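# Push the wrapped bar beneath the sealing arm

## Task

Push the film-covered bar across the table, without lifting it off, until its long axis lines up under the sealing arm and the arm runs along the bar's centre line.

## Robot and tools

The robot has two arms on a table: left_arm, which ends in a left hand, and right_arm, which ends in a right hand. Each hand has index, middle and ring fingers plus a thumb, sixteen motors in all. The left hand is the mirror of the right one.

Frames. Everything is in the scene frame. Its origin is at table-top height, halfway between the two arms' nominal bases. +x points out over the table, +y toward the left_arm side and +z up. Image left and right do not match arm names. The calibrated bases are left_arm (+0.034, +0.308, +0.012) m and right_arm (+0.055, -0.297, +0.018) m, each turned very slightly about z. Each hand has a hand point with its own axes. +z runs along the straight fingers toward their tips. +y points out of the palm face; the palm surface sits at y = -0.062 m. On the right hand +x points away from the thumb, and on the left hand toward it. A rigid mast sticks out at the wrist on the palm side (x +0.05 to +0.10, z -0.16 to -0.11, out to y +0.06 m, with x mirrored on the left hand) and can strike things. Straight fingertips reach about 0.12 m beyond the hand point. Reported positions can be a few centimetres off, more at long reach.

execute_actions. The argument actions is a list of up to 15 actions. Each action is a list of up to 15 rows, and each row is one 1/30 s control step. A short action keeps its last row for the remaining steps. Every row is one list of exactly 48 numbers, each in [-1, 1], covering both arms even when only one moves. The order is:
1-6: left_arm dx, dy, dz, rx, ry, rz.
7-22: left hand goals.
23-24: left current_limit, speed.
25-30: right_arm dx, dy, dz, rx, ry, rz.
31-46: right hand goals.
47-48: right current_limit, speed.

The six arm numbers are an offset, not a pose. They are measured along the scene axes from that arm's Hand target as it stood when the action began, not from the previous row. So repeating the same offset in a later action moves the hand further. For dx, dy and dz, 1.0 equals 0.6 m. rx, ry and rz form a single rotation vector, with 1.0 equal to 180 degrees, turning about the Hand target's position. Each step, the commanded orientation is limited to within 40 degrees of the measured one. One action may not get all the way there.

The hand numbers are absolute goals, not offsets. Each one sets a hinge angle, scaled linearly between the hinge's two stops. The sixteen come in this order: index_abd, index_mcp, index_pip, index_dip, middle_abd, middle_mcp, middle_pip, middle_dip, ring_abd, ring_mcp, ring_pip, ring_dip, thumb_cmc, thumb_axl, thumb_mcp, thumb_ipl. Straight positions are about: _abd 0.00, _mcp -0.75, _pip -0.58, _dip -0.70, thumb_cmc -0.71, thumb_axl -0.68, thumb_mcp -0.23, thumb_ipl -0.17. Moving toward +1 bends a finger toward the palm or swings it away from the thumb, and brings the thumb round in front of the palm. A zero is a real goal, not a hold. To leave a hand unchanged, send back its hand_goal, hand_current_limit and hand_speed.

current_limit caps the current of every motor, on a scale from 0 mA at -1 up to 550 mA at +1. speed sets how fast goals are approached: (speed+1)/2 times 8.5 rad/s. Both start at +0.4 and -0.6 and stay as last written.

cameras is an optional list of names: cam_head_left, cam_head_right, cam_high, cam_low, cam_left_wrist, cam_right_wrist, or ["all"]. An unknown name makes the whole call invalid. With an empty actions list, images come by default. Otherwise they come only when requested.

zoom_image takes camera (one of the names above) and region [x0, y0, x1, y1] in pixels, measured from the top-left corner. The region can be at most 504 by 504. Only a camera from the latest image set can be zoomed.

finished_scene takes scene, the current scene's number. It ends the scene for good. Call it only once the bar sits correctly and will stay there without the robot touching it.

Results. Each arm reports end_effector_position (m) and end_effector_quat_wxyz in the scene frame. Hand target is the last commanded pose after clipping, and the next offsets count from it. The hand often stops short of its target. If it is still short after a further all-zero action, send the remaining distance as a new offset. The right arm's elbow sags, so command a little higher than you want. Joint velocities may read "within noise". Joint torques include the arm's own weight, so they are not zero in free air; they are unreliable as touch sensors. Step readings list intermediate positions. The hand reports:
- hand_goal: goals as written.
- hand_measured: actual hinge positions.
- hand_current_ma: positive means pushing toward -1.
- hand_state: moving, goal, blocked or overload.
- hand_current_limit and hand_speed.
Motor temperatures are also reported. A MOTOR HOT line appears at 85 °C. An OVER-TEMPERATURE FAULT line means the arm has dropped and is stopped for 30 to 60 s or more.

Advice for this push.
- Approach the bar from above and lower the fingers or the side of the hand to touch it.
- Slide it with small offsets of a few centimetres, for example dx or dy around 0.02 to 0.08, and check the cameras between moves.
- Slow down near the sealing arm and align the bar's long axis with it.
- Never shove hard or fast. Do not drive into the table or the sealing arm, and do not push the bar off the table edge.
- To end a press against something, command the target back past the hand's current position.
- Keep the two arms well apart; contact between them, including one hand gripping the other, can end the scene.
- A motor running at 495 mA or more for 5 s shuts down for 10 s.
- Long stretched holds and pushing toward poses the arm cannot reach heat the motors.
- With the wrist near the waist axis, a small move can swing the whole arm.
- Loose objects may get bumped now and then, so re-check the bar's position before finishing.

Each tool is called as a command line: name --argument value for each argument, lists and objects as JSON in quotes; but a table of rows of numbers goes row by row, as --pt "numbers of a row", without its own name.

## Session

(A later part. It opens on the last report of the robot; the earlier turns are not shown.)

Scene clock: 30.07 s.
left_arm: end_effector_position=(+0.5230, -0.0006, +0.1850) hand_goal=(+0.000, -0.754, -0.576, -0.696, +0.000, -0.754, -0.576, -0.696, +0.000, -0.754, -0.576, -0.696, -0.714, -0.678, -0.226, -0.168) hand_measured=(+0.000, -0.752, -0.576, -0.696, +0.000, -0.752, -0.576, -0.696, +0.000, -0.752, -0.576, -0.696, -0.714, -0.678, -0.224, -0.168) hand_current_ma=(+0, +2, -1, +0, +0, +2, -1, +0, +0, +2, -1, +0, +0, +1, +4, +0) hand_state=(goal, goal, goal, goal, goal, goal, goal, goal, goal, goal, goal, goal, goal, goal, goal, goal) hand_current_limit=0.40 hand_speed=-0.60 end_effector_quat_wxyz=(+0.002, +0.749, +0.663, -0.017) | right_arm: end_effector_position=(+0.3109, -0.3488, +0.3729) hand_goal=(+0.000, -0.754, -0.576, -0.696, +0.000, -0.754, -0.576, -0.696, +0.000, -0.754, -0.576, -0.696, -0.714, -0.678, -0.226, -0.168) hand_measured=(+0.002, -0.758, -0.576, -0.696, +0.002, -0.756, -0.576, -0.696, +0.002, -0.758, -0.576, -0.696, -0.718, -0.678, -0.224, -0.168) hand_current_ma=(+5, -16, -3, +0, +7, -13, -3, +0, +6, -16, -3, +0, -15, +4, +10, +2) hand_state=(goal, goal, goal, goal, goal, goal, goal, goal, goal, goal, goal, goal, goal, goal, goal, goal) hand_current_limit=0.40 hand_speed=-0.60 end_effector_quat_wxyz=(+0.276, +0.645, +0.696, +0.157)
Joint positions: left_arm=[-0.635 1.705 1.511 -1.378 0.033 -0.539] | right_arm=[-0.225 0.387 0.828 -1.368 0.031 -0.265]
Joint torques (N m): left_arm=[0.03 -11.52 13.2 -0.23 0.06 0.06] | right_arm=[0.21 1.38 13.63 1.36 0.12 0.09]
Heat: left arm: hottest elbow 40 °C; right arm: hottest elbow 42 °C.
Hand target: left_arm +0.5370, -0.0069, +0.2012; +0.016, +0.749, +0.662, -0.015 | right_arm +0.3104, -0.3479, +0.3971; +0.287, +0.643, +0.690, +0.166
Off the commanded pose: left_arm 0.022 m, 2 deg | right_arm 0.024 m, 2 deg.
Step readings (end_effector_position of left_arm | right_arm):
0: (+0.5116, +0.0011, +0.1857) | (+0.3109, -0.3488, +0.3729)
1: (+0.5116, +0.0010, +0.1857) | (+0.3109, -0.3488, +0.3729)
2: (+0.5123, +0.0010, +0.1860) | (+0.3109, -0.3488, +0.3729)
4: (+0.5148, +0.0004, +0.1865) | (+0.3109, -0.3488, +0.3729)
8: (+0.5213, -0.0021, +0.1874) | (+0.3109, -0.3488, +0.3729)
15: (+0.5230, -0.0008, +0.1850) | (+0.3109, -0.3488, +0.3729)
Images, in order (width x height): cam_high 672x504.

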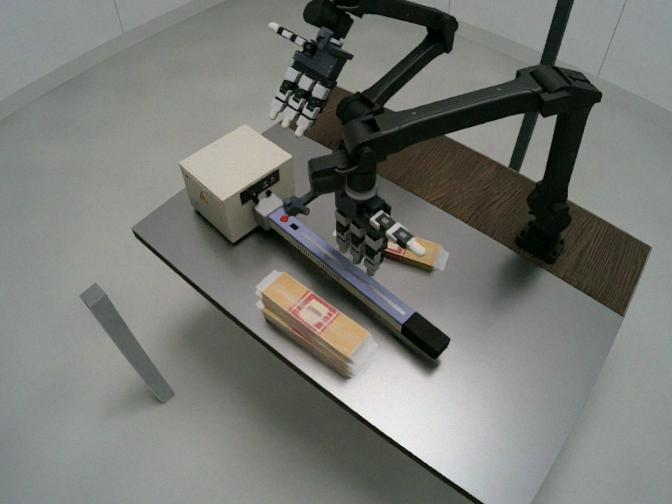

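execute_actions --actions '[[[0.0133,-0.0015,-0.005,0,0,0,0,-0.754,-0.576,-0.696,0,-0.754,-0.576,-0.696,0,-0.754,-0.576,-0.696,-0.714,-0.678,-0.226,-0.168,0.4,-0.6,0,0,0,0,0,0,0,-0.754,-0.576,-0.696,0,-0.754,-0.576,-0.696,0,-0.754,-0.576,-0.696,-0.714,-0.678,-0.226,-0.168,0.4,-0.6]]]' --cameras '["cam_high","cam_head_left"]'

zoom_image --camera "cam_high" --region '[310, 200, 430, 300]'

zoom_image --camera "cam_head_left" --region '[250, 150, 390, 250]'

Scene clock: 31.73 s.
left_arm: end_effector_position=(+0.5307, -0.0019, +0.1820) hand_goal=(+0.000, -0.754, -0.576, -0.696, +0.000, -0.754, -0.576, -0.696, +0.000, -0.754, -0.576, -0.696, -0.714, -0.678, -0.226, -0.168) hand_measured=(+0.000, -0.752, -0.576, -0.696, +0.000, -0.752, -0.576, -0.696, +0.000, -0.752, -0.576, -0.696, -0.714, -0.678, -0.224, -0.168) hand_current_ma=(+0, +2, -1, +0, +0, +2, -1, +0, +0, +2, -1, +0, +0, +1, +4, +0) hand_state=(goal, goal, goal, goal, goal, goal, goal, goal, goal, goal, goal, goal, goal, goal, goal, goal) hand_current_limit=0.40 hand_speed=-0.60 end_effector_quat_wxyz=(+0.001, +0.749, +0.662, -0.017) | right_arm: end_effector_position=(+0.3109, -0.3488, +0.3729) hand_goal=(+0.000, -0.754, -0.576, -0.696, +0.000, -0.754, -0.576, -0.696, +0.000, -0.754, -0.576, -0.696, -0.714, -0.678, -0.226, -0.168) hand_measured=(+0.002, -0.758, -0.576, -0.696, +0.002, -0.756, -0.576, -0.696, +0.002, -0.758, -0.576, -0.696, -0.718, -0.678, -0.224, -0.168) hand_current_ma=(+5, -16, -3, +0, +7, -13, -3, +0, +6, -16, -3, +0, -15, +4, +10, +2) hand_state=(goal, goal, goal, goal, goal, goal, goal, goal, goal, goal, goal, goal, goal, goal, goal, goal) hand_current_limit=0.40 hand_speed=-0.60 end_effector_quat_wxyz=(+0.276, +0.645, +0.696, +0.157)
Joint positions: left_arm=[-0.627 1.725 1.53 -1.379 0.033 -0.531] | right_arm=[-0.225 0.387 0.828 -1.368 0.031 -0.265]
Joint torques (N m): left_arm=[0.03 -11.87 13.12 -0.24 0.06 0.08] | right_arm=[-0.32 1.9 13.71 1.51 0.1 0.07]
Heat: left arm: hottest elbow 40 °C; right arm: hottest elbow 42 °C.
Hand target: left_arm +0.5450, -0.0078, +0.1981; +0.016, +0.749, +0.662, -0.015 | right_arm +0.3104, -0.3479, +0.3971; +0.287, +0.643, +0.690, +0.166
Off the commanded pose: left_arm 0.022 m, 2 deg | right_arm 0.024 m, 2 deg.
Step readings (end_effector_position of left_arm | right_arm):
0: (+0.5229, -0.0006, +0.1849) | (+0.3109, -0.3488, +0.3729)
1: (+0.5230, -0.0007, +0.1849) | (+0.3109, -0.3488, +0.3729)
2: (+0.5233, -0.0007, +0.1850) | (+0.3109, -0.3488, +0.3729)
4: (+0.5259, -0.0008, +0.1856) | (+0.3109, -0.3488, +0.3729)
8: (+0.5294, -0.0024, +0.1850) | (+0.3109, -0.3488, +0.3729)
15: (+0.5307, -0.0018, +0.1820) | (+0.3109, -0.3488, +0.3729)
Images, in order (width x height): cam_head_left 672x504, cam_high 672x504.

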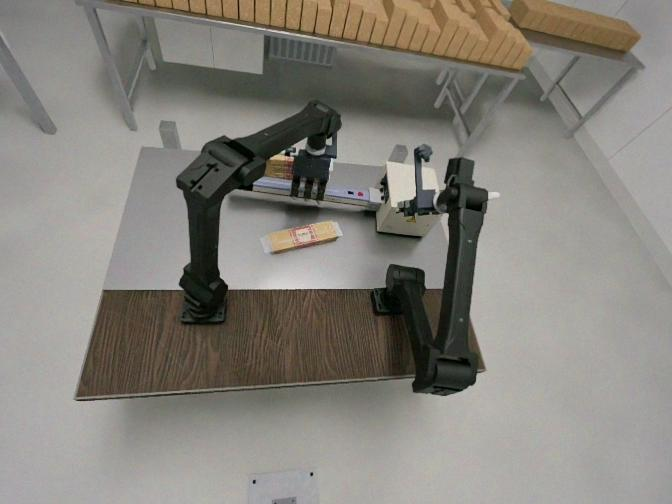

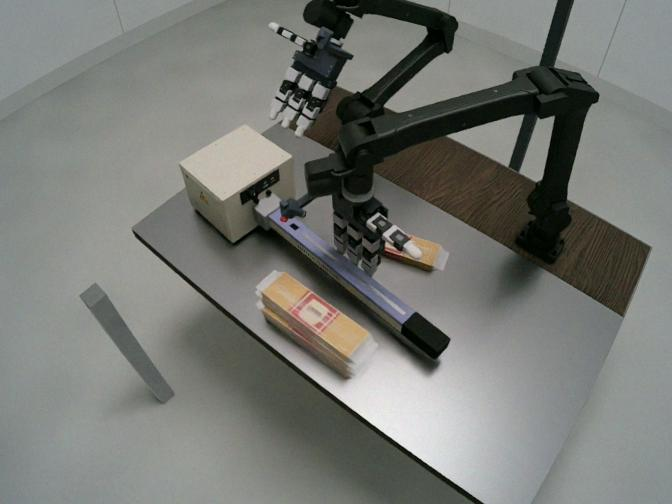

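Scaled by 4.200 from the camera's 672x504 image, which has a finer 960x720 frame.

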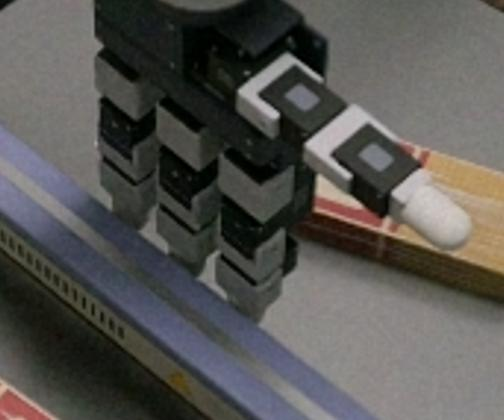

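Scaled by 3.600 from the camera's 672x504 image, which has a finer 960x720 frame.

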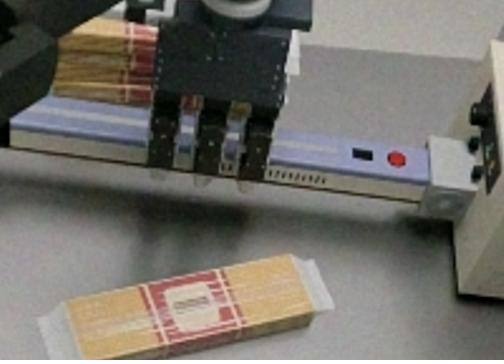

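execute_actions --actions '[[[0.01,-0.001,0,0,0,0,0,-0.754,-0.576,-0.696,0,-0.754,-0.576,-0.696,0,-0.754,-0.576,-0.696,-0.714,-0.678,-0.226,-0.168,0.4,-0.6,0,0,0,0,0,0,0,-0.754,-0.576,-0.696,0,-0.754,-0.576,-0.696,0,-0.754,-0.576,-0.696,-0.714,-0.678,-0.226,-0.168,0.4,-0.6]]]'

execute_actions --actions '[[[0.01,-0.001,0,0,0,0,0,-0.754,-0.576,-0.696,0,-0.754,-0.576,-0.696,0,-0.754,-0.576,-0.696,-0.714,-0.678,-0.226,-0.168,0.4,-0.6,0,0,0,0,0,0,0,-0.754,-0.576,-0.696,0,-0.754,-0.576,-0.696,0,-0.754,-0.576,-0.696,-0.714,-0.678,-0.226,-0.168,0.4,-0.6]]]' --cameras '["cam_high","cam_head_left"]'

zoom_image --camera "cam_high" --region '[310, 200, 430, 300]'

Scene clock: 33.57 s.
left_arm: end_effector_position=(+0.5356, -0.0032, +0.1829) hand_goal=(+0.000, -0.754, -0.576, -0.696, +0.000, -0.754, -0.576, -0.696, +0.000, -0.754, -0.576, -0.696, -0.714, -0.678, -0.226, -0.168) hand_measured=(+0.000, -0.756, -0.578, -0.696, +0.000, -0.752, -0.576, -0.696, +0.000, -0.752, -0.576, -0.696, -0.714, -0.678, -0.224, -0.168) hand_current_ma=(+0, -4, -2, +0, +0, +2, -1, +0, +0, +2, -1, +0, +0, +1, +4, +0) hand_state=(goal, goal, goal, goal, goal, goal, goal, goal, goal, goal, goal, goal, goal, goal, goal, goal) hand_current_limit=0.40 hand_speed=-0.60 end_effector_quat_wxyz=(+0.002, +0.749, +0.662, -0.017) | right_arm: end_effector_position=(+0.3109, -0.3488, +0.3729) hand_goal=(+0.000, -0.754, -0.576, -0.696, +0.000, -0.754, -0.576, -0.696, +0.000, -0.754, -0.576, -0.696, -0.714, -0.678, -0.226, -0.168) hand_measured=(+0.002, -0.758, -0.576, -0.696, +0.002, -0.756, -0.576, -0.696, +0.002, -0.758, -0.576, -0.696, -0.718, -0.678, -0.224, -0.168) hand_current_ma=(+5, -16, -3, +0, +7, -13, -3, +0, +6, -16, -3, +0, -15, +4, +10, +2) hand_state=(goal, goal, goal, goal, goal, goal, goal, goal, goal, goal, goal, goal, goal, goal, goal, goal) hand_current_limit=0.40 hand_speed=-0.60 end_effector_quat_wxyz=(+0.276, +0.645, +0.696, +0.157)
Joint positions: left_arm=[-0.623 1.736 1.547 -1.384 0.035 -0.527] | right_arm=[-0.225 0.387 0.828 -1.368 0.031 -0.265]
Joint torques (N m): left_arm=[0.15 -11.75 13.23 -0.2 0.01 0.09] | right_arm=[-0.5 2.2 13.61 1.24 0.18 0.04]
Heat: left arm: hottest elbow 40 °C; right arm: hottest elbow 42 °C.
Hand target: left_arm +0.5510, -0.0085, +0.1981; +0.016, +0.749, +0.662, -0.015 | right_arm +0.3104, -0.3479, +0.3971; +0.287, +0.643, +0.690, +0.166
Off the commanded pose: left_arm 0.022 m, 2 deg | right_arm 0.024 m, 2 deg.
Step readings (end_effector_position of left_arm | right_arm):
0: (+0.5307, -0.0019, +0.1820) | (+0.3109, -0.3488, +0.3729)
1: (+0.5307, -0.0019, +0.1820) | (+0.3109, -0.3488, +0.3729)
2: (+0.5310, -0.0019, +0.1823) | (+0.3109, -0.3488, +0.3729)
4: (+0.5323, -0.0027, +0.1829) | (+0.3109, -0.3488, +0.3729)
8: (+0.5355, -0.0032, +0.1837) | (+0.3109, -0.3488, +0.3729)
15: (+0.5356, -0.0032, +0.1829) | (+0.3109, -0.3488, +0.3729)

Scene clock: 34.27 s.
left_arm: end_effector_position=(+0.5381, -0.0036, +0.1823) hand_goal=(+0.000, -0.754, -0.576, -0.696, +0.000, -0.754, -0.576, -0.696, +0.000, -0.754, -0.576, -0.696, -0.714, -0.678, -0.226, -0.168) hand_measured=(+0.000, -0.764, -0.582, -0.696, +0.000, -0.758, -0.578, -0.696, +0.000, -0.752, -0.576, -0.696, -0.714, -0.678, -0.224, -0.168) hand_current_ma=(+0, -22, -8, +0, +0, -6, -2, +0, +0, +2, -1, +0, +0, +1, +4, +0) hand_state=(goal, goal, goal, goal, goal, goal, goal, goal, goal, goal, goal, goal, goal, goal, goal, goal) hand_current_limit=0.40 hand_speed=-0.60 end_effector_quat_wxyz=(-0.002, +0.749, +0.662, -0.019) | right_arm: end_effector_position=(+0.3109, -0.3488, +0.3729) hand_goal=(+0.000, -0.754, -0.576, -0.696, +0.000, -0.754, -0.576, -0.696, +0.000, -0.754, -0.576, -0.696, -0.714, -0.678, -0.226, -0.168) hand_measured=(+0.002, -0.758, -0.576, -0.696, +0.002, -0.756, -0.576, -0.696, +0.002, -0.758, -0.576, -0.696, -0.718, -0.678, -0.224, -0.168) hand_current_ma=(+5, -16, -3, +0, +7, -13, -3, +0, +6, -16, -3, +0, -15, +4, +10, +2) hand_state=(goal, goal, goal, goal, goal, goal, goal, goal, goal, goal, goal, goal, goal, goal, goal, goal) hand_current_limit=0.40 hand_speed=-0.60 end_effector_quat_wxyz=(+0.276, +0.645, +0.696, +0.157)
Joint positions: left_arm=[-0.62 1.747 1.562 -1.396 0.037 -0.524] | right_arm=[-0.225 0.387 0.828 -1.368 0.031 -0.265]
Joint torques (N m): left_arm=[0.44 -11.87 13.45 0.08 -0.08 0.13] | right_arm=[0.09 2.26 13.53 1.61 0.16 0.1]
Heat: left arm: hottest elbow 40 °C; right arm: hottest elbow 42 °C.
Hand target: left_arm +0.5571, -0.0090, +0.1981; +0.016, +0.749, +0.662, -0.015 | right_arm +0.3104, -0.3479, +0.3971; +0.287, +0.643, +0.690, +0.166
Off the commanded pose: left_arm 0.025 m, 2 deg | right_arm 0.024 m, 2 deg.
Step readings (end_effector_position of left_arm | right_arm):
0: (+0.5356, -0.0032, +0.1829) | (+0.3109, -0.3488, +0.3729)
1: (+0.5356, -0.0032, +0.1829) | (+0.3109, -0.3488, +0.3729)
2: (+0.5359, -0.0033, +0.1831) | (+0.3109, -0.3488, +0.3729)
4: (+0.5368, -0.0034, +0.1828) | (+0.3109, -0.3488, +0.3729)
8: (+0.5379, -0.0036, +0.1825) | (+0.3109, -0.3488, +0.3729)
15: (+0.5381, -0.0036, +0.1825) | (+0.3109, -0.3488, +0.3729)
Images, in order (width x height): cam_head_left 672x504, cam_high 672x504.

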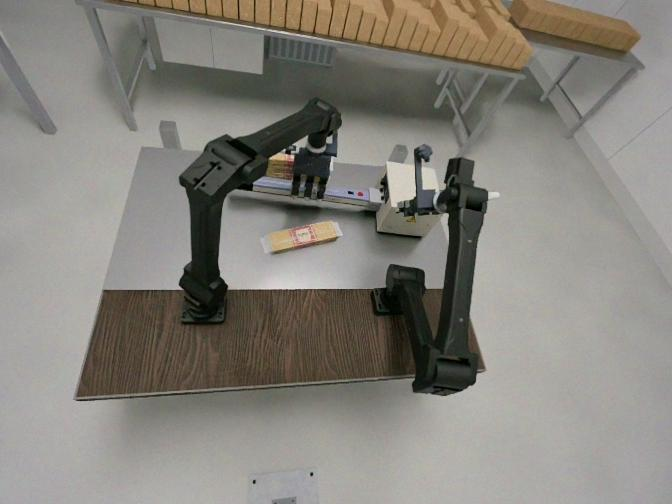

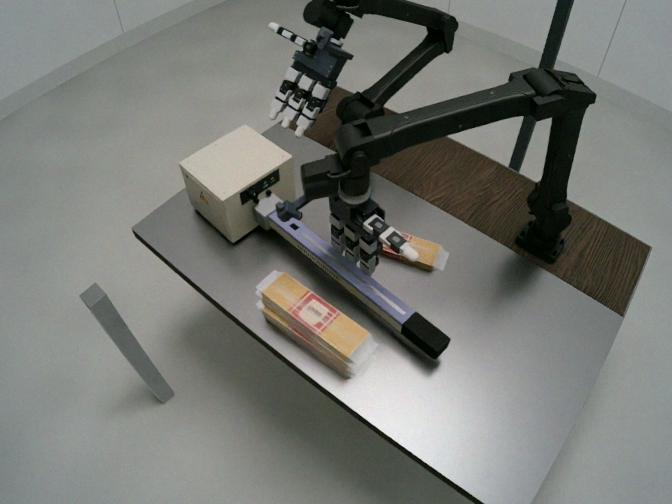

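Scaled by 4.200 from the camera's 672x504 image, which has a finer 960x720 frame.

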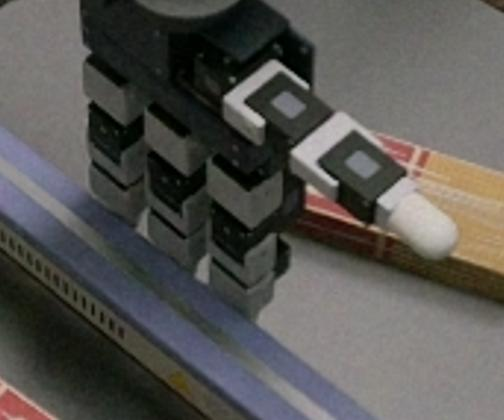

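execute_actions --actions '[[[-0.05,0.005,0.03,0,0,0.005,0,-0.754,-0.576,-0.696,0,-0.754,-0.576,-0.696,0,-0.754,-0.576,-0.696,-0.714,-0.678,-0.226,-0.168,0.4,-0.6,0,0,0,0,0,0,0,-0.754,-0.576,-0.696,0,-0.754,-0.576,-0.696,0,-0.754,-0.576,-0.696,-0.714,-0.678,-0.226,-0.168,0.4,-0.6]],[[-0.1,0.015,0,0,0,0.005,0,-0.754,-0.576,-0.696,0,-0.754,-0.576,-0.696,0,-0.754,-0.576,-0.696,-0.714,-0.678,-0.226,-0.168,0.4,-0.6,0,0,0,0,0,0,0,-0.754,-0.576,-0.696,0,-0.754,-0.576,-0.696,0,-0.754,-0.576,-0.696,-0.714,-0.678,-0.226,-0.168,0.4,-0.6]],[[-0.1,0.015,0,0,0,0,0,-0.754,-0.576,-0.696,0,-0.754,-0.576,-0.696,0,-0.754,-0.576,-0.696,-0.714,-0.678,-0.226,-0.168,0.4,-0.6,0,0,0,0,0,0,0,-0.754,-0.576,-0.696,0,-0.754,-0.576,-0.696,0,-0.754,-0.576,-0.696,-0.714,-0.678,-0.226,-0.168,0.4,-0.6]],[[-0.1,0.015,0,0,0,0,0,-0.754,-0.576,-0.696,0,-0.754,-0.576,-0.696,0,-0.754,-0.576,-0.696,-0.714,-0.678,-0.226,-0.168,0.4,-0.6,0,0,0,0,0,0,0,-0.754,-0.576,-0.696,0,-0.754,-0.576,-0.696,0,-0.754,-0.576,-0.696,-0.714,-0.678,-0.226,-0.168,0.4,-0.6]],[[-0.095,0.015,0,0,0,0,0,-0.754,-0.576,-0.696,0,-0.754,-0.576,-0.696,0,-0.754,-0.576,-0.696,-0.714,-0.678,-0.226,-0.168,0.4,-0.6,0,0,0,0,0,0,0,-0.754,-0.576,-0.696,0,-0.754,-0.576,-0.696,0,-0.754,-0.576,-0.696,-0.714,-0.678,-0.226,-0.168,0.4,-0.6]]]' --cameras '["cam_high","cam_head_left","cam_head_right"]'

zoom_image --camera "cam_head_left" --region '[200, 150, 400, 270]'

zoom_image --camera "cam_high" --region '[310, 160, 470, 290]'

Scene clock: 47.93 s.
left_arm: end_effector_position=(+0.2928, +0.0283, +0.2139) hand_goal=(+0.000, -0.754, -0.576, -0.696, +0.000, -0.754, -0.576, -0.696, +0.000, -0.754, -0.576, -0.696, -0.714, -0.678, -0.226, -0.168) hand_measured=(+0.000, -0.752, -0.578, -0.696, +0.000, -0.752, -0.576, -0.696, +0.000, -0.752, -0.576, -0.696, -0.714, -0.678, -0.224, -0.168) hand_current_ma=(+0, +3, -1, +0, +0, +3, -1, +0, +0, +3, -1, +0, +1, +1, +5, +0) hand_state=(goal, goal, goal, goal, goal, goal, goal, goal, goal, goal, goal, goal, goal, goal, goal, goal) hand_current_limit=0.40 hand_speed=-0.60 end_effector_quat_wxyz=(+0.017, +0.740, +0.673, -0.016) | right_arm: end_effector_position=(+0.3109, -0.3488, +0.3729) hand_goal=(+0.000, -0.754, -0.576, -0.696, +0.000, -0.754, -0.576, -0.696, +0.000, -0.754, -0.576, -0.696, -0.714, -0.678, -0.226, -0.168) hand_measured=(+0.002, -0.758, -0.576, -0.696, +0.002, -0.756, -0.576, -0.696, +0.002, -0.758, -0.576, -0.696, -0.718, -0.678, -0.224, -0.168) hand_current_ma=(+5, -16, -3, +0, +7, -13, -3, +0, +6, -16, -3, +0, -15, +4, +10, +2) hand_state=(goal, goal, goal, goal, goal, goal, goal, goal, goal, goal, goal, goal, goal, goal, goal, goal) hand_current_limit=0.40 hand_speed=-0.60 end_effector_quat_wxyz=(+0.276, +0.645, +0.696, +0.157)
Joint positions: left_arm=[-1.001 1.216 1.06 -1.377 0.024 -0.933] | right_arm=[-0.225 0.387 0.828 -1.368 0.031 -0.265]
Joint torques (N m): left_arm=[-1.26 -6.24 8.55 0.03 -0.1 -0.04] | right_arm=[0.44 1.49 13.53 1.44 0.05 0.11]
Motor temperatures (°C): left_arm=[35 35 43 34 34 32] | right_arm=[37 37 44 36 36 32]
Heat: left arm: hottest elbow 43 °C; right arm: hottest elbow 44 °C.
Hand target: left_arm +0.2901, +0.0300, +0.2162; +0.016, +0.739, +0.674, -0.015 | right_arm +0.3104, -0.3479, +0.3971; +0.287, +0.643, +0.690, +0.166
Off the commanded pose: left_arm 0.004 m, 0 deg | right_arm 0.024 m, 2 deg.
Step readings (end_effector_position of left_arm | right_arm):
0: (+0.5381, -0.0036, +0.1823) | (+0.3109, -0.3488, +0.3729)
1: (+0.5380, -0.0036, +0.1822) | (+0.3109, -0.3488, +0.3729)
2: (+0.5378, -0.0034, +0.1822) | (+0.3109, -0.3488, +0.3729)
4: (+0.5370, -0.0030, +0.1827) | (+0.3109, -0.3488, +0.3729)
8: (+0.5342, -0.0028, +0.1886) | (+0.3109, -0.3488, +0.3729)
15: (+0.5303, -0.0036, +0.2031) | (+0.3109, -0.3488, +0.3729)
16: (+0.5298, -0.0037, +0.2038) | (+0.3109, -0.3488, +0.3729)
17: (+0.5267, -0.0026, +0.2029) | (+0.3109, -0.3488, +0.3729)
19: (+0.5136, +0.0031, +0.1992) | (+0.3109, -0.3488, +0.3729)
23: (+0.4797, +0.0078, +0.1968) | (+0.3109, -0.3488, +0.3729)
30: (+0.4657, +0.0014, +0.2120) | (+0.3109, -0.3488, +0.3729)
31: (+0.4654, +0.0020, +0.2118) | (+0.3109, -0.3488, +0.3729)
32: (+0.4626, +0.0031, +0.2103) | (+0.3109, -0.3488, +0.3729)
34: (+0.4513, +0.0100, +0.2045) | (+0.3109, -0.3488, +0.3729)
38: (+0.4190, +0.0168, +0.1988) | (+0.3109, -0.3488, +0.3729)
45: (+0.4060, +0.0116, +0.2120) | (+0.3109, -0.3488, +0.3729)
46: (+0.4057, +0.0123, +0.2119) | (+0.3109, -0.3488, +0.3729)
47: (+0.4028, +0.0131, +0.2104) | (+0.3109, -0.3488, +0.3729)
49: (+0.3920, +0.0188, +0.2056) | (+0.3109, -0.3488, +0.3729)
53: (+0.3600, +0.0232, +0.2019) | (+0.3109, -0.3488, +0.3729)
60: (+0.3479, +0.0196, +0.2133) | (+0.3109, -0.3488, +0.3729)
61: (+0.3476, +0.0202, +0.2130) | (+0.3109, -0.3488, +0.3729)
62: (+0.3446, +0.0213, +0.2114) | (+0.3109, -0.3488, +0.3729)
64: (+0.3342, +0.0261, +0.2074) | (+0.3109, -0.3488, +0.3729)
68: (+0.3035, +0.0283, +0.2046) | (+0.3109, -0.3488, +0.3729)
75: (+0.2929, +0.0268, +0.2139) | (+0.3109, -0.3488, +0.3729)
Images, in order (width x height): cam_head_left 672x504, cam_head_right 672x504, cam_high 672x504.

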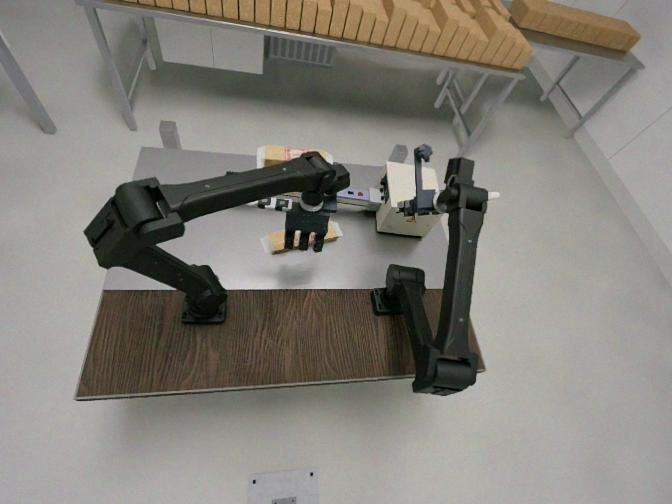

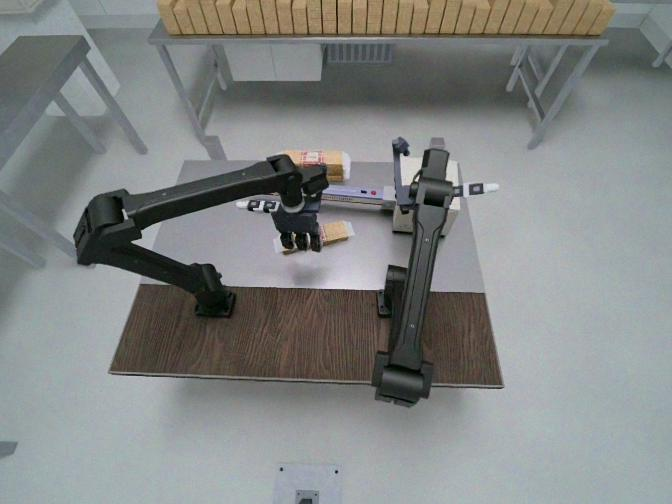

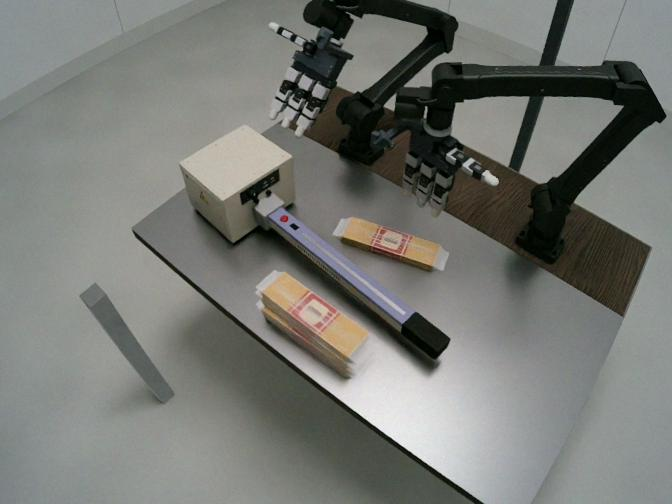

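Scaled by 2.520 from the camera's 672x504 image, which has a finer 960x720 frame.

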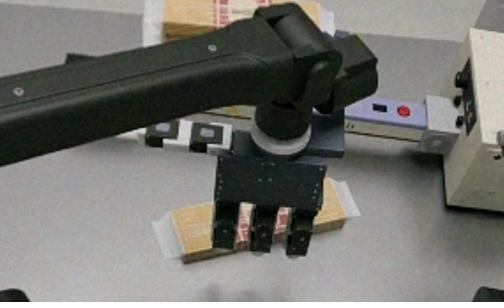

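Scaled by 3.150 from the camera's 672x504 image, which has a finer 960x720 frame.

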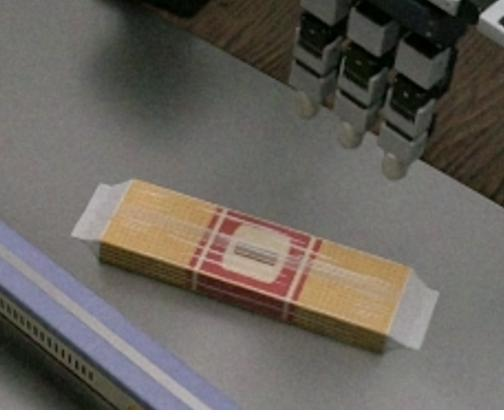

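execute_actions --actions '[[[-0.035,0.005,-0.04,0,0,0,0,-0.754,-0.576,-0.696,0,-0.754,-0.576,-0.696,0,-0.754,-0.576,-0.696,-0.714,-0.678,-0.226,-0.168,0.4,-0.6,0,0,0,0,0,0,0,-0.754,-0.576,-0.696,0,-0.754,-0.576,-0.696,0,-0.754,-0.576,-0.696,-0.714,-0.678,-0.226,-0.168,0.4,-0.6]],[[0,0.005,-0.05,0,0,0,0,-0.754,-0.576,-0.696,0,-0.754,-0.576,-0.696,0,-0.754,-0.576,-0.696,-0.714,-0.678,-0.226,-0.168,0.4,-0.6,0,0,0,0,0,0,0,-0.754,-0.576,-0.696,0,-0.754,-0.576,-0.696,0,-0.754,-0.576,-0.696,-0.714,-0.678,-0.226,-0.168,0.4,-0.6]],[[0,0,-0.045,0,0,0,0,-0.754,-0.576,-0.696,0,-0.754,-0.576,-0.696,0,-0.754,-0.576,-0.696,-0.714,-0.678,-0.226,-0.168,0.4,-0.6,0,0,0,0,0,0,0,-0.754,-0.576,-0.696,0,-0.754,-0.576,-0.696,0,-0.754,-0.576,-0.696,-0.714,-0.678,-0.226,-0.168,0.4,-0.6]]]' --cameras '["cam_high","cam_head_left","cam_head_right"]'

zoom_image --camera "cam_head_left" --region '[240, 200, 360, 290]'

zoom_image --camera "cam_high" --region '[310, 160, 470, 290]'

Scene clock: 52.90 s.
left_arm: end_effector_position=(+0.2676, +0.0391, +0.1362) hand_goal=(+0.000, -0.754, -0.576, -0.696, +0.000, -0.754, -0.576, -0.696, +0.000, -0.754, -0.576, -0.696, -0.714, -0.678, -0.226, -0.168) hand_measured=(+0.000, -0.752, -0.578, -0.696, +0.000, -0.752, -0.576, -0.696, +0.000, -0.752, -0.576, -0.696, -0.714, -0.678, -0.224, -0.168) hand_current_ma=(+0, +3, -1, +0, +0, +3, -1, +0, +0, +3, -1, +0, +1, +1, +5, +0) hand_state=(goal, goal, goal, goal, goal, goal, goal, goal, goal, goal, goal, goal, goal, goal, goal, goal) hand_current_limit=0.40 hand_speed=-0.60 end_effector_quat_wxyz=(+0.012, +0.740, +0.672, -0.014) | right_arm: end_effector_position=(+0.3109, -0.3488, +0.3729) hand_goal=(+0.000, -0.754, -0.576, -0.696, +0.000, -0.754, -0.576, -0.696, +0.000, -0.754, -0.576, -0.696, -0.714, -0.678, -0.226, -0.168) hand_measured=(+0.002, -0.758, -0.576, -0.696, +0.002, -0.756, -0.576, -0.696, +0.002, -0.758, -0.576, -0.696, -0.718, -0.678, -0.224, -0.168) hand_current_ma=(+5, -16, -3, +0, +7, -13, -3, +0, +6, -16, -3, +0, -15, +4, +10, +2) hand_state=(goal, goal, goal, goal, goal, goal, goal, goal, goal, goal, goal, goal, goal, goal, goal, goal) hand_current_limit=0.40 hand_speed=-0.60 end_effector_quat_wxyz=(+0.276, +0.645, +0.696, +0.157)
Joint positions: left_arm=[-1.052 1.219 0.853 -1.176 0.022 -0.982] | right_arm=[-0.225 0.387 0.828 -1.368 0.031 -0.265]
Joint torques (N m): left_arm=[-1.14 -4.89 8.08 1.05 -0.11 -0.09] | right_arm=[0.21 1.96 13.42 1.35 0.12 0.11]
Heat: left arm: hottest elbow 43 °C; right arm: hottest elbow 45 °C.
Hand target: left_arm +0.2691, +0.0360, +0.1351; +0.016, +0.739, +0.674, -0.015 | right_arm +0.3104, -0.3479, +0.3971; +0.287, +0.643, +0.690, +0.166
Off the commanded pose: left_arm 0.004 m, 1 deg | right_arm 0.024 m, 2 deg.
Step readings (end_effector_position of left_arm | right_arm):
0: (+0.2928, +0.0284, +0.2139) | (+0.3109, -0.3488, +0.3729)
1: (+0.2926, +0.0285, +0.2136) | (+0.3109, -0.3488, +0.3729)
2: (+0.2911, +0.0290, +0.2119) | (+0.3109, -0.3488, +0.3729)
4: (+0.2866, +0.0317, +0.2052) | (+0.3109, -0.3488, +0.3729)
8: (+0.2724, +0.0375, +0.1885) | (+0.3109, -0.3488, +0.3729)
15: (+0.2690, +0.0361, +0.1858) | (+0.3109, -0.3488, +0.3729)
16: (+0.2690, +0.0361, +0.1857) | (+0.3109, -0.3488, +0.3729)
17: (+0.2694, +0.0355, +0.1845) | (+0.3109, -0.3488, +0.3729)
19: (+0.2697, +0.0350, +0.1789) | (+0.3109, -0.3488, +0.3729)
23: (+0.2670, +0.0401, +0.1645) | (+0.3109, -0.3488, +0.3729)
30: (+0.2674, +0.0394, +0.1616) | (+0.3109, -0.3488, +0.3729)
31: (+0.2675, +0.0393, +0.1615) | (+0.3109, -0.3488, +0.3729)
32: (+0.2680, +0.0384, +0.1605) | (+0.3109, -0.3488, +0.3729)
34: (+0.2686, +0.0373, +0.1557) | (+0.3109, -0.3488, +0.3729)
38: (+0.2670, +0.0403, +0.1420) | (+0.3109, -0.3488, +0.3729)
45: (+0.2674, +0.0394, +0.1361) | (+0.3109, -0.3488, +0.3729)
Images, in order (width x height): cam_head_left 672x504, cam_head_right 672x504, cam_high 672x504.

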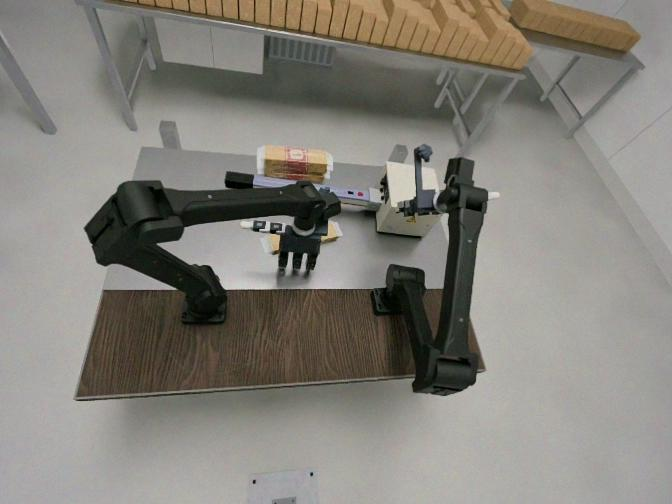

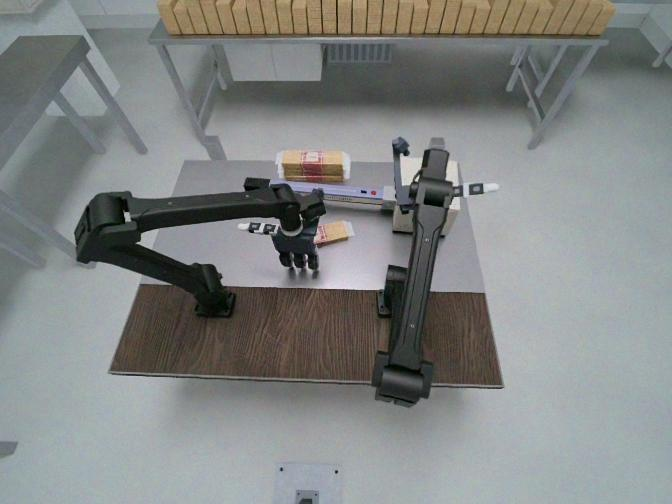

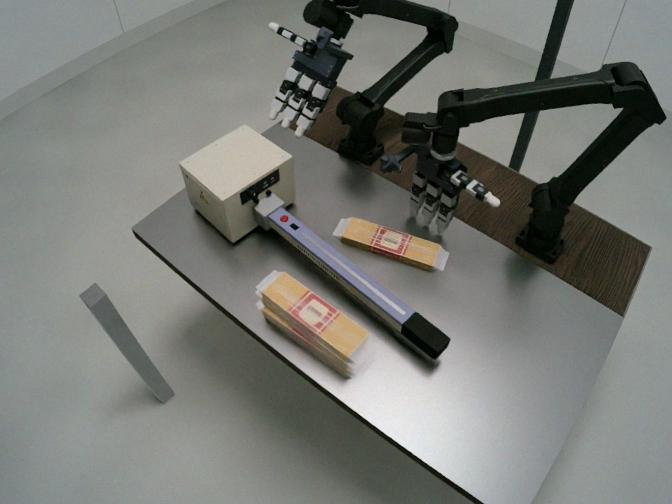

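Scaled by 4.200 from the camera's 672x504 image, which has a finer 960x720 frame.

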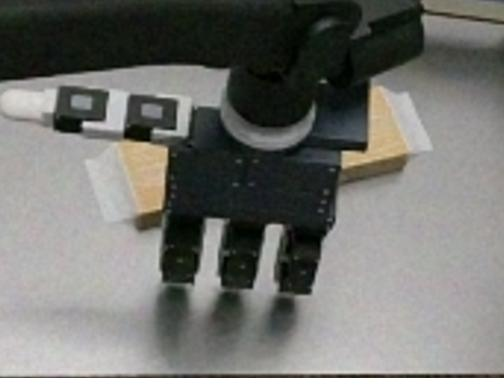

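Scaled by 3.150 from the camera's 672x504 image, which has a finer 960x720 frame.

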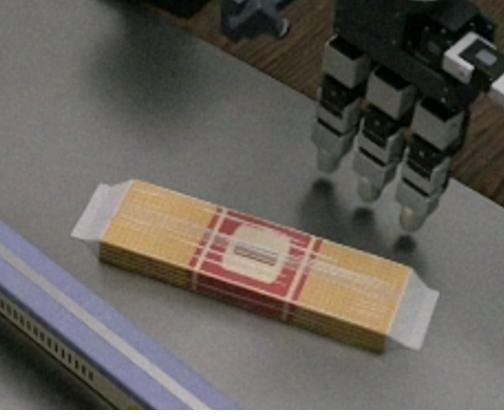

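execute_actions --actions '[[[0.045,-0.015,0,0,0,0,0,-0.754,-0.576,-0.696,0,-0.754,-0.576,-0.696,0,-0.754,-0.576,-0.696,-0.714,-0.678,-0.226,-0.168,0.4,-0.6,0,0,0,0,0,0,0,-0.754,-0.576,-0.696,0,-0.754,-0.576,-0.696,0,-0.754,-0.576,-0.696,-0.714,-0.678,-0.226,-0.168,0.4,-0.6]],[[0.035,-0.004,0.005,0,0,0,0,-0.754,-0.576,-0.696,0,-0.754,-0.576,-0.696,0,-0.754,-0.576,-0.696,-0.714,-0.678,-0.226,-0.168,0.4,-0.6,0,0,0,0,0,0,0,-0.754,-0.576,-0.696,0,-0.754,-0.576,-0.696,0,-0.754,-0.576,-0.696,-0.714,-0.678,-0.226,-0.168,0.4,-0.6]],[[0.035,-0.004,0.005,0,0,0,0,-0.754,-0.576,-0.696,0,-0.754,-0.576,-0.696,0,-0.754,-0.576,-0.696,-0.714,-0.678,-0.226,-0.168,0.4,-0.6,0,0,0,0,0,0,0,-0.754,-0.576,-0.696,0,-0.754,-0.576,-0.696,0,-0.754,-0.576,-0.696,-0.714,-0.678,-0.226,-0.168,0.4,-0.6]]]' --cameras '["cam_high","cam_head_left","cam_left_wrist"]'

zoom_image --camera "cam_high" --region '[310, 160, 470, 290]'

Scene clock: 56.20 s.
left_arm: end_effector_position=(+0.3238, +0.0369, +0.1272) hand_goal=(+0.000, -0.754, -0.576, -0.696, +0.000, -0.754, -0.576, -0.696, +0.000, -0.754, -0.576, -0.696, -0.714, -0.678, -0.226, -0.168) hand_measured=(-0.004, -0.770, -0.590, -0.706, -0.004, -0.758, -0.582, -0.700, +0.000, -0.754, -0.578, -0.696, -0.714, -0.678, -0.222, -0.168) hand_current_ma=(-5, -40, -30, -20, -6, -8, -10, -7, +0, +0, -2, +0, +1, +1, +6, +0) hand_state=(goal, goal, goal, goal, goal, goal, goal, goal, goal, goal, goal, goal, goal, goal, goal, goal) hand_current_limit=0.40 hand_speed=-0.60 end_effector_quat_wxyz=(-0.001, +0.736, +0.676, -0.014) | right_arm: end_effector_position=(+0.3109, -0.3488, +0.3729) hand_goal=(+0.000, -0.754, -0.576, -0.696, +0.000, -0.754, -0.576, -0.696, +0.000, -0.754, -0.576, -0.696, -0.714, -0.678, -0.226, -0.168) hand_measured=(+0.002, -0.758, -0.576, -0.696, +0.002, -0.756, -0.576, -0.696, +0.002, -0.758, -0.576, -0.696, -0.718, -0.678, -0.224, -0.168) hand_current_ma=(+5, -16, -3, +0, +7, -13, -3, +0, +6, -16, -3, +0, -15, +4, +10, +2) hand_state=(goal, goal, goal, goal, goal, goal, goal, goal, goal, goal, goal, goal, goal, goal, goal, goal) hand_current_limit=0.40 hand_speed=-0.60 end_effector_quat_wxyz=(+0.276, +0.645, +0.696, +0.157)
Joint positions: left_arm=[-0.912 1.335 0.932 -1.167 0.028 -0.853] | right_arm=[-0.225 0.387 0.828 -1.368 0.031 -0.265]
Joint torques (N m): left_arm=[-0.09 -5.77 12.21 0.29 -0.12 0.09] | right_arm=[-0.44 1.96 13.67 1.57 0.13 0.07]
Heat: left arm: hottest elbow 43 °C; right arm: hottest elbow 45 °C.
Hand target: left_arm +0.3381, +0.0222, +0.1412; +0.016, +0.739, +0.674, -0.015 | right_arm +0.3104, -0.3479, +0.3971; +0.287, +0.643, +0.690, +0.166
Off the commanded pose: left_arm 0.025 m, 2 deg | right_arm 0.024 m, 2 deg.
Step readings (end_effector_position of left_arm | right_arm):
0: (+0.2676, +0.0391, +0.1362) | (+0.3109, -0.3488, +0.3729)
1: (+0.2676, +0.0391, +0.1362) | (+0.3109, -0.3488, +0.3729)
2: (+0.2679, +0.0392, +0.1357) | (+0.3109, -0.3488, +0.3729)
4: (+0.2709, +0.0403, +0.1327) | (+0.3109, -0.3488, +0.3729)
8: (+0.2806, +0.0426, +0.1272) | (+0.3109, -0.3488, +0.3729)
15: (+0.2835, +0.0419, +0.1269) | (+0.3109, -0.3488, +0.3729)
16: (+0.2836, +0.0416, +0.1269) | (+0.3109, -0.3488, +0.3729)
17: (+0.2844, +0.0412, +0.1270) | (+0.3109, -0.3488, +0.3729)
19: (+0.2878, +0.0407, +0.1266) | (+0.3109, -0.3488, +0.3729)
23: (+0.2976, +0.0402, +0.1263) | (+0.3109, -0.3488, +0.3729)
30: (+0.3009, +0.0389, +0.1264) | (+0.3109, -0.3488, +0.3729)
31: (+0.3011, +0.0387, +0.1265) | (+0.3109, -0.3488, +0.3729)
32: (+0.3019, +0.0384, +0.1266) | (+0.3109, -0.3488, +0.3729)
34: (+0.3072, +0.0376, +0.1270) | (+0.3109, -0.3488, +0.3729)
38: (+0.3203, +0.0376, +0.1271) | (+0.3109, -0.3488, +0.3729)
45: (+0.3237, +0.0371, +0.1272) | (+0.3109, -0.3488, +0.3729)
Images, in order (width x height): cam_head_left 672x504, cam_high 672x504, cam_left_wrist 672x504.

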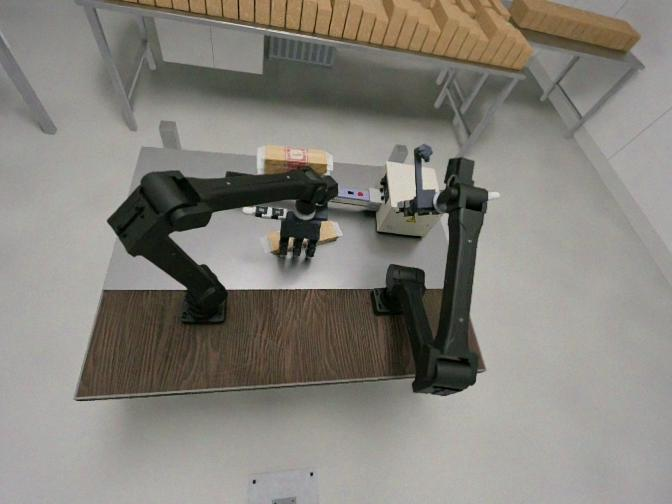

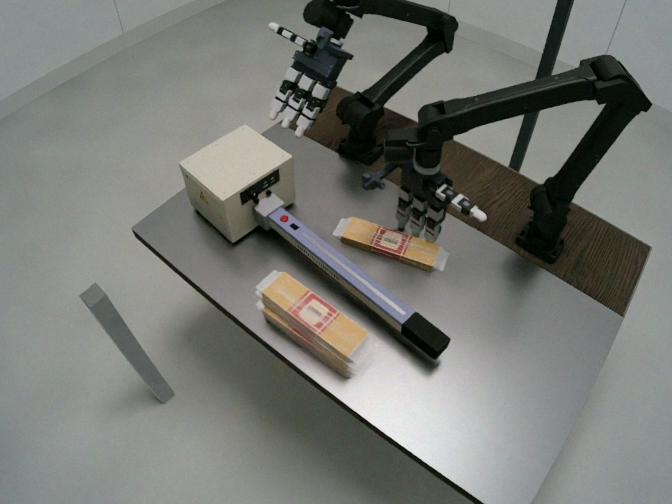

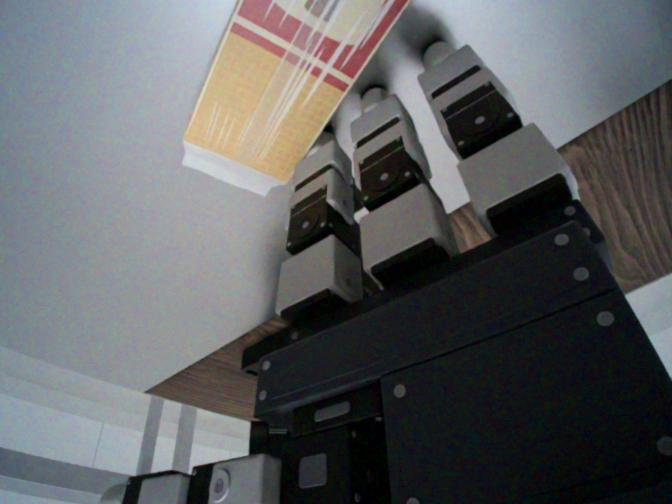

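Scaled by 3.150 from the camera's 672x504 image, which has a finer 960x720 frame.

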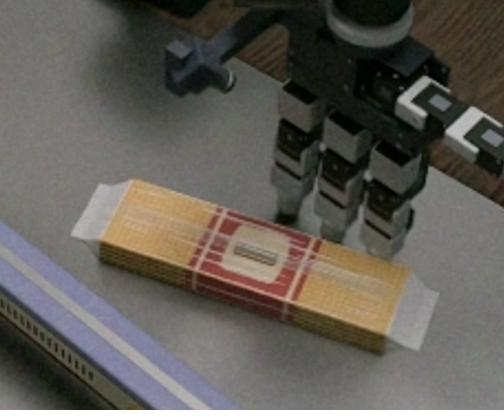

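execute_actions --actions '[[[0.01,-0.03,0.015,0,0,0,0,-0.754,-0.576,-0.696,0,-0.754,-0.576,-0.696,0,-0.754,-0.576,-0.696,-0.714,-0.678,-0.226,-0.168,0.4,-0.6,0,0,0,0,0,0,0,-0.754,-0.576,-0.696,0,-0.754,-0.576,-0.696,0,-0.754,-0.576,-0.696,-0.714,-0.678,-0.226,-0.168,0.4,-0.6]],[[0.035,-0.01,0.0,0,0,0,0,-0.754,-0.576,-0.696,0,-0.754,-0.576,-0.696,0,-0.754,-0.576,-0.696,-0.714,-0.678,-0.226,-0.168,0.4,-0.6,0,0,0,0,0,0,0,-0.754,-0.576,-0.696,0,-0.754,-0.576,-0.696,0,-0.754,-0.576,-0.696,-0.714,-0.678,-0.226,-0.168,0.4,-0.6]],[[0.035,-0.004,0.0,0,0,0,0,-0.754,-0.576,-0.696,0,-0.754,-0.576,-0.696,0,-0.754,-0.576,-0.696,-0.714,-0.678,-0.226,-0.168,0.4,-0.6,0,0,0,0,0,0,0,-0.754,-0.576,-0.696,0,-0.754,-0.576,-0.696,0,-0.754,-0.576,-0.696,-0.714,-0.678,-0.226,-0.168,0.4,-0.6]]]' --cameras '["cam_high","cam_head_left","cam_left_wrist"]'

zoom_image --camera "cam_high" --region '[310, 160, 470, 290]'

Scene clock: 59.17 s.
left_arm: end_effector_position=(+0.3725, +0.0089, +0.1345) hand_goal=(+0.000, -0.754, -0.576, -0.696, +0.000, -0.754, -0.576, -0.696, +0.000, -0.754, -0.576, -0.696, -0.714, -0.678, -0.226, -0.168) hand_measured=(+0.000, -0.764, -0.584, -0.702, -0.004, -0.754, -0.578, -0.698, +0.000, -0.754, -0.578, -0.696, -0.714, -0.678, -0.222, -0.168) hand_current_ma=(+0, -22, -16, -11, -4, +0, -3, -3, +0, +0, -2, +0, +1, +1, +6, +0) hand_state=(goal, goal, goal, goal, goal, goal, goal, goal, goal, goal, goal, goal, goal, goal, goal, goal) hand_current_limit=0.40 hand_speed=-0.60 end_effector_quat_wxyz=(+0.001, +0.737, +0.676, -0.014) | right_arm: end_effector_position=(+0.3109, -0.3488, +0.3729) hand_goal=(+0.000, -0.754, -0.576, -0.696, +0.000, -0.754, -0.576, -0.696, +0.000, -0.754, -0.576, -0.696, -0.714, -0.678, -0.226, -0.168) hand_measured=(+0.002, -0.758, -0.576, -0.696, +0.002, -0.756, -0.576, -0.696, +0.002, -0.758, -0.576, -0.696, -0.718, -0.678, -0.224, -0.168) hand_current_ma=(+5, -16, -3, +0, +7, -13, -3, +0, +6, -16, -3, +0, -15, +4, +10, +2) hand_state=(goal, goal, goal, goal, goal, goal, goal, goal, goal, goal, goal, goal, goal, goal, goal, goal) hand_current_limit=0.40 hand_speed=-0.60 end_effector_quat_wxyz=(+0.276, +0.645, +0.696, +0.157)
Joint positions: left_arm=[-0.855 1.46 1.079 -1.186 0.028 -0.796] | right_arm=[-0.225 0.387 0.828 -1.368 0.031 -0.265]
Joint torques (N m): left_arm=[-0.03 -7.88 12.56 -0.13 -0.09 0.12] | right_arm=[-0.21 1.79 13.71 1.46 0.11 0.02]
Heat: left arm: hottest elbow 44 °C; right arm: hottest elbow 45 °C.
Hand target: left_arm +0.3861, -0.0042, +0.1502; +0.016, +0.739, +0.674, -0.014 | right_arm +0.3104, -0.3479, +0.3971; +0.287, +0.643, +0.690, +0.166
Off the commanded pose: left_arm 0.025 m, 2 deg | right_arm 0.024 m, 2 deg.
Step readings (end_effector_position of left_arm | right_arm):
0: (+0.3238, +0.0368, +0.1272) | (+0.3109, -0.3488, +0.3729)
1: (+0.3239, +0.0366, +0.1274) | (+0.3109, -0.3488, +0.3729)
2: (+0.3243, +0.0361, +0.1278) | (+0.3109, -0.3488, +0.3729)
4: (+0.3269, +0.0326, +0.1291) | (+0.3109, -0.3488, +0.3729)
8: (+0.3345, +0.0220, +0.1332) | (+0.3109, -0.3488, +0.3729)
15: (+0.3361, +0.0194, +0.1349) | (+0.3109, -0.3488, +0.3729)
16: (+0.3362, +0.0194, +0.1349) | (+0.3109, -0.3488, +0.3729)
17: (+0.3365, +0.0190, +0.1350) | (+0.3109, -0.3488, +0.3729)
19: (+0.3387, +0.0164, +0.1352) | (+0.3109, -0.3488, +0.3729)
23: (+0.3469, +0.0108, +0.1344) | (+0.3109, -0.3488, +0.3729)
30: (+0.3510, +0.0108, +0.1339) | (+0.3109, -0.3488, +0.3729)
31: (+0.3512, +0.0106, +0.1339) | (+0.3109, -0.3488, +0.3729)
32: (+0.3518, +0.0103, +0.1341) | (+0.3109, -0.3488, +0.3729)
34: (+0.3552, +0.0096, +0.1341) | (+0.3109, -0.3488, +0.3729)
38: (+0.3674, +0.0088, +0.1345) | (+0.3109, -0.3488, +0.3729)
45: (+0.3724, +0.0091, +0.1345) | (+0.3109, -0.3488, +0.3729)
Images, in order (width x height): cam_head_left 672x504, cam_high 672x504, cam_left_wrist 672x504.

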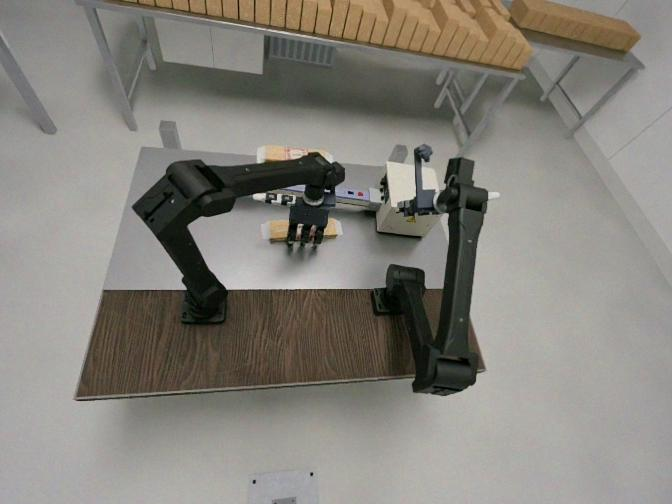

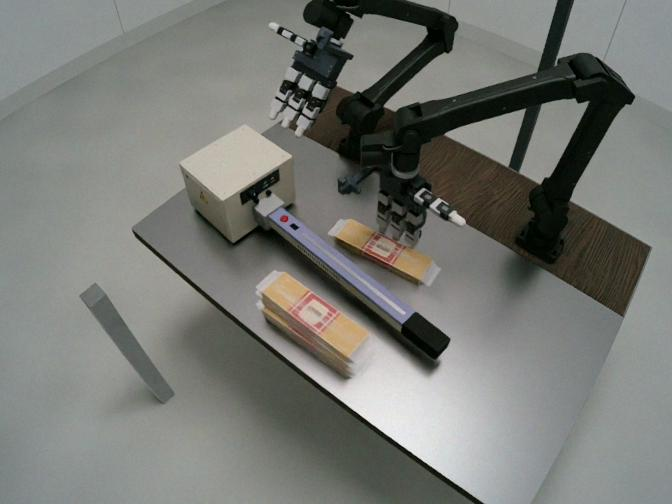

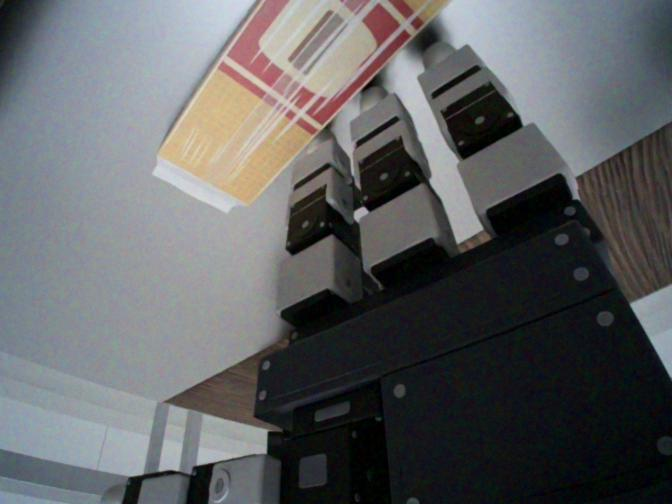

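Scaled by 3.150 from the camera's 672x504 image, which has a finer 960x720 frame.

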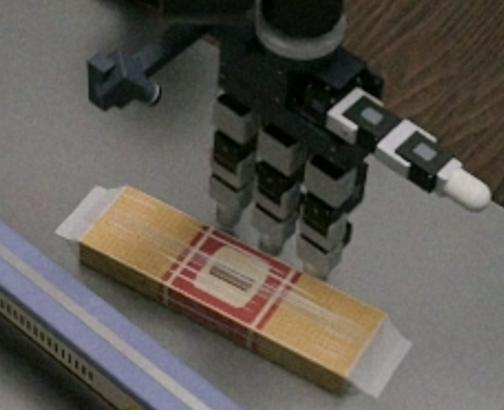

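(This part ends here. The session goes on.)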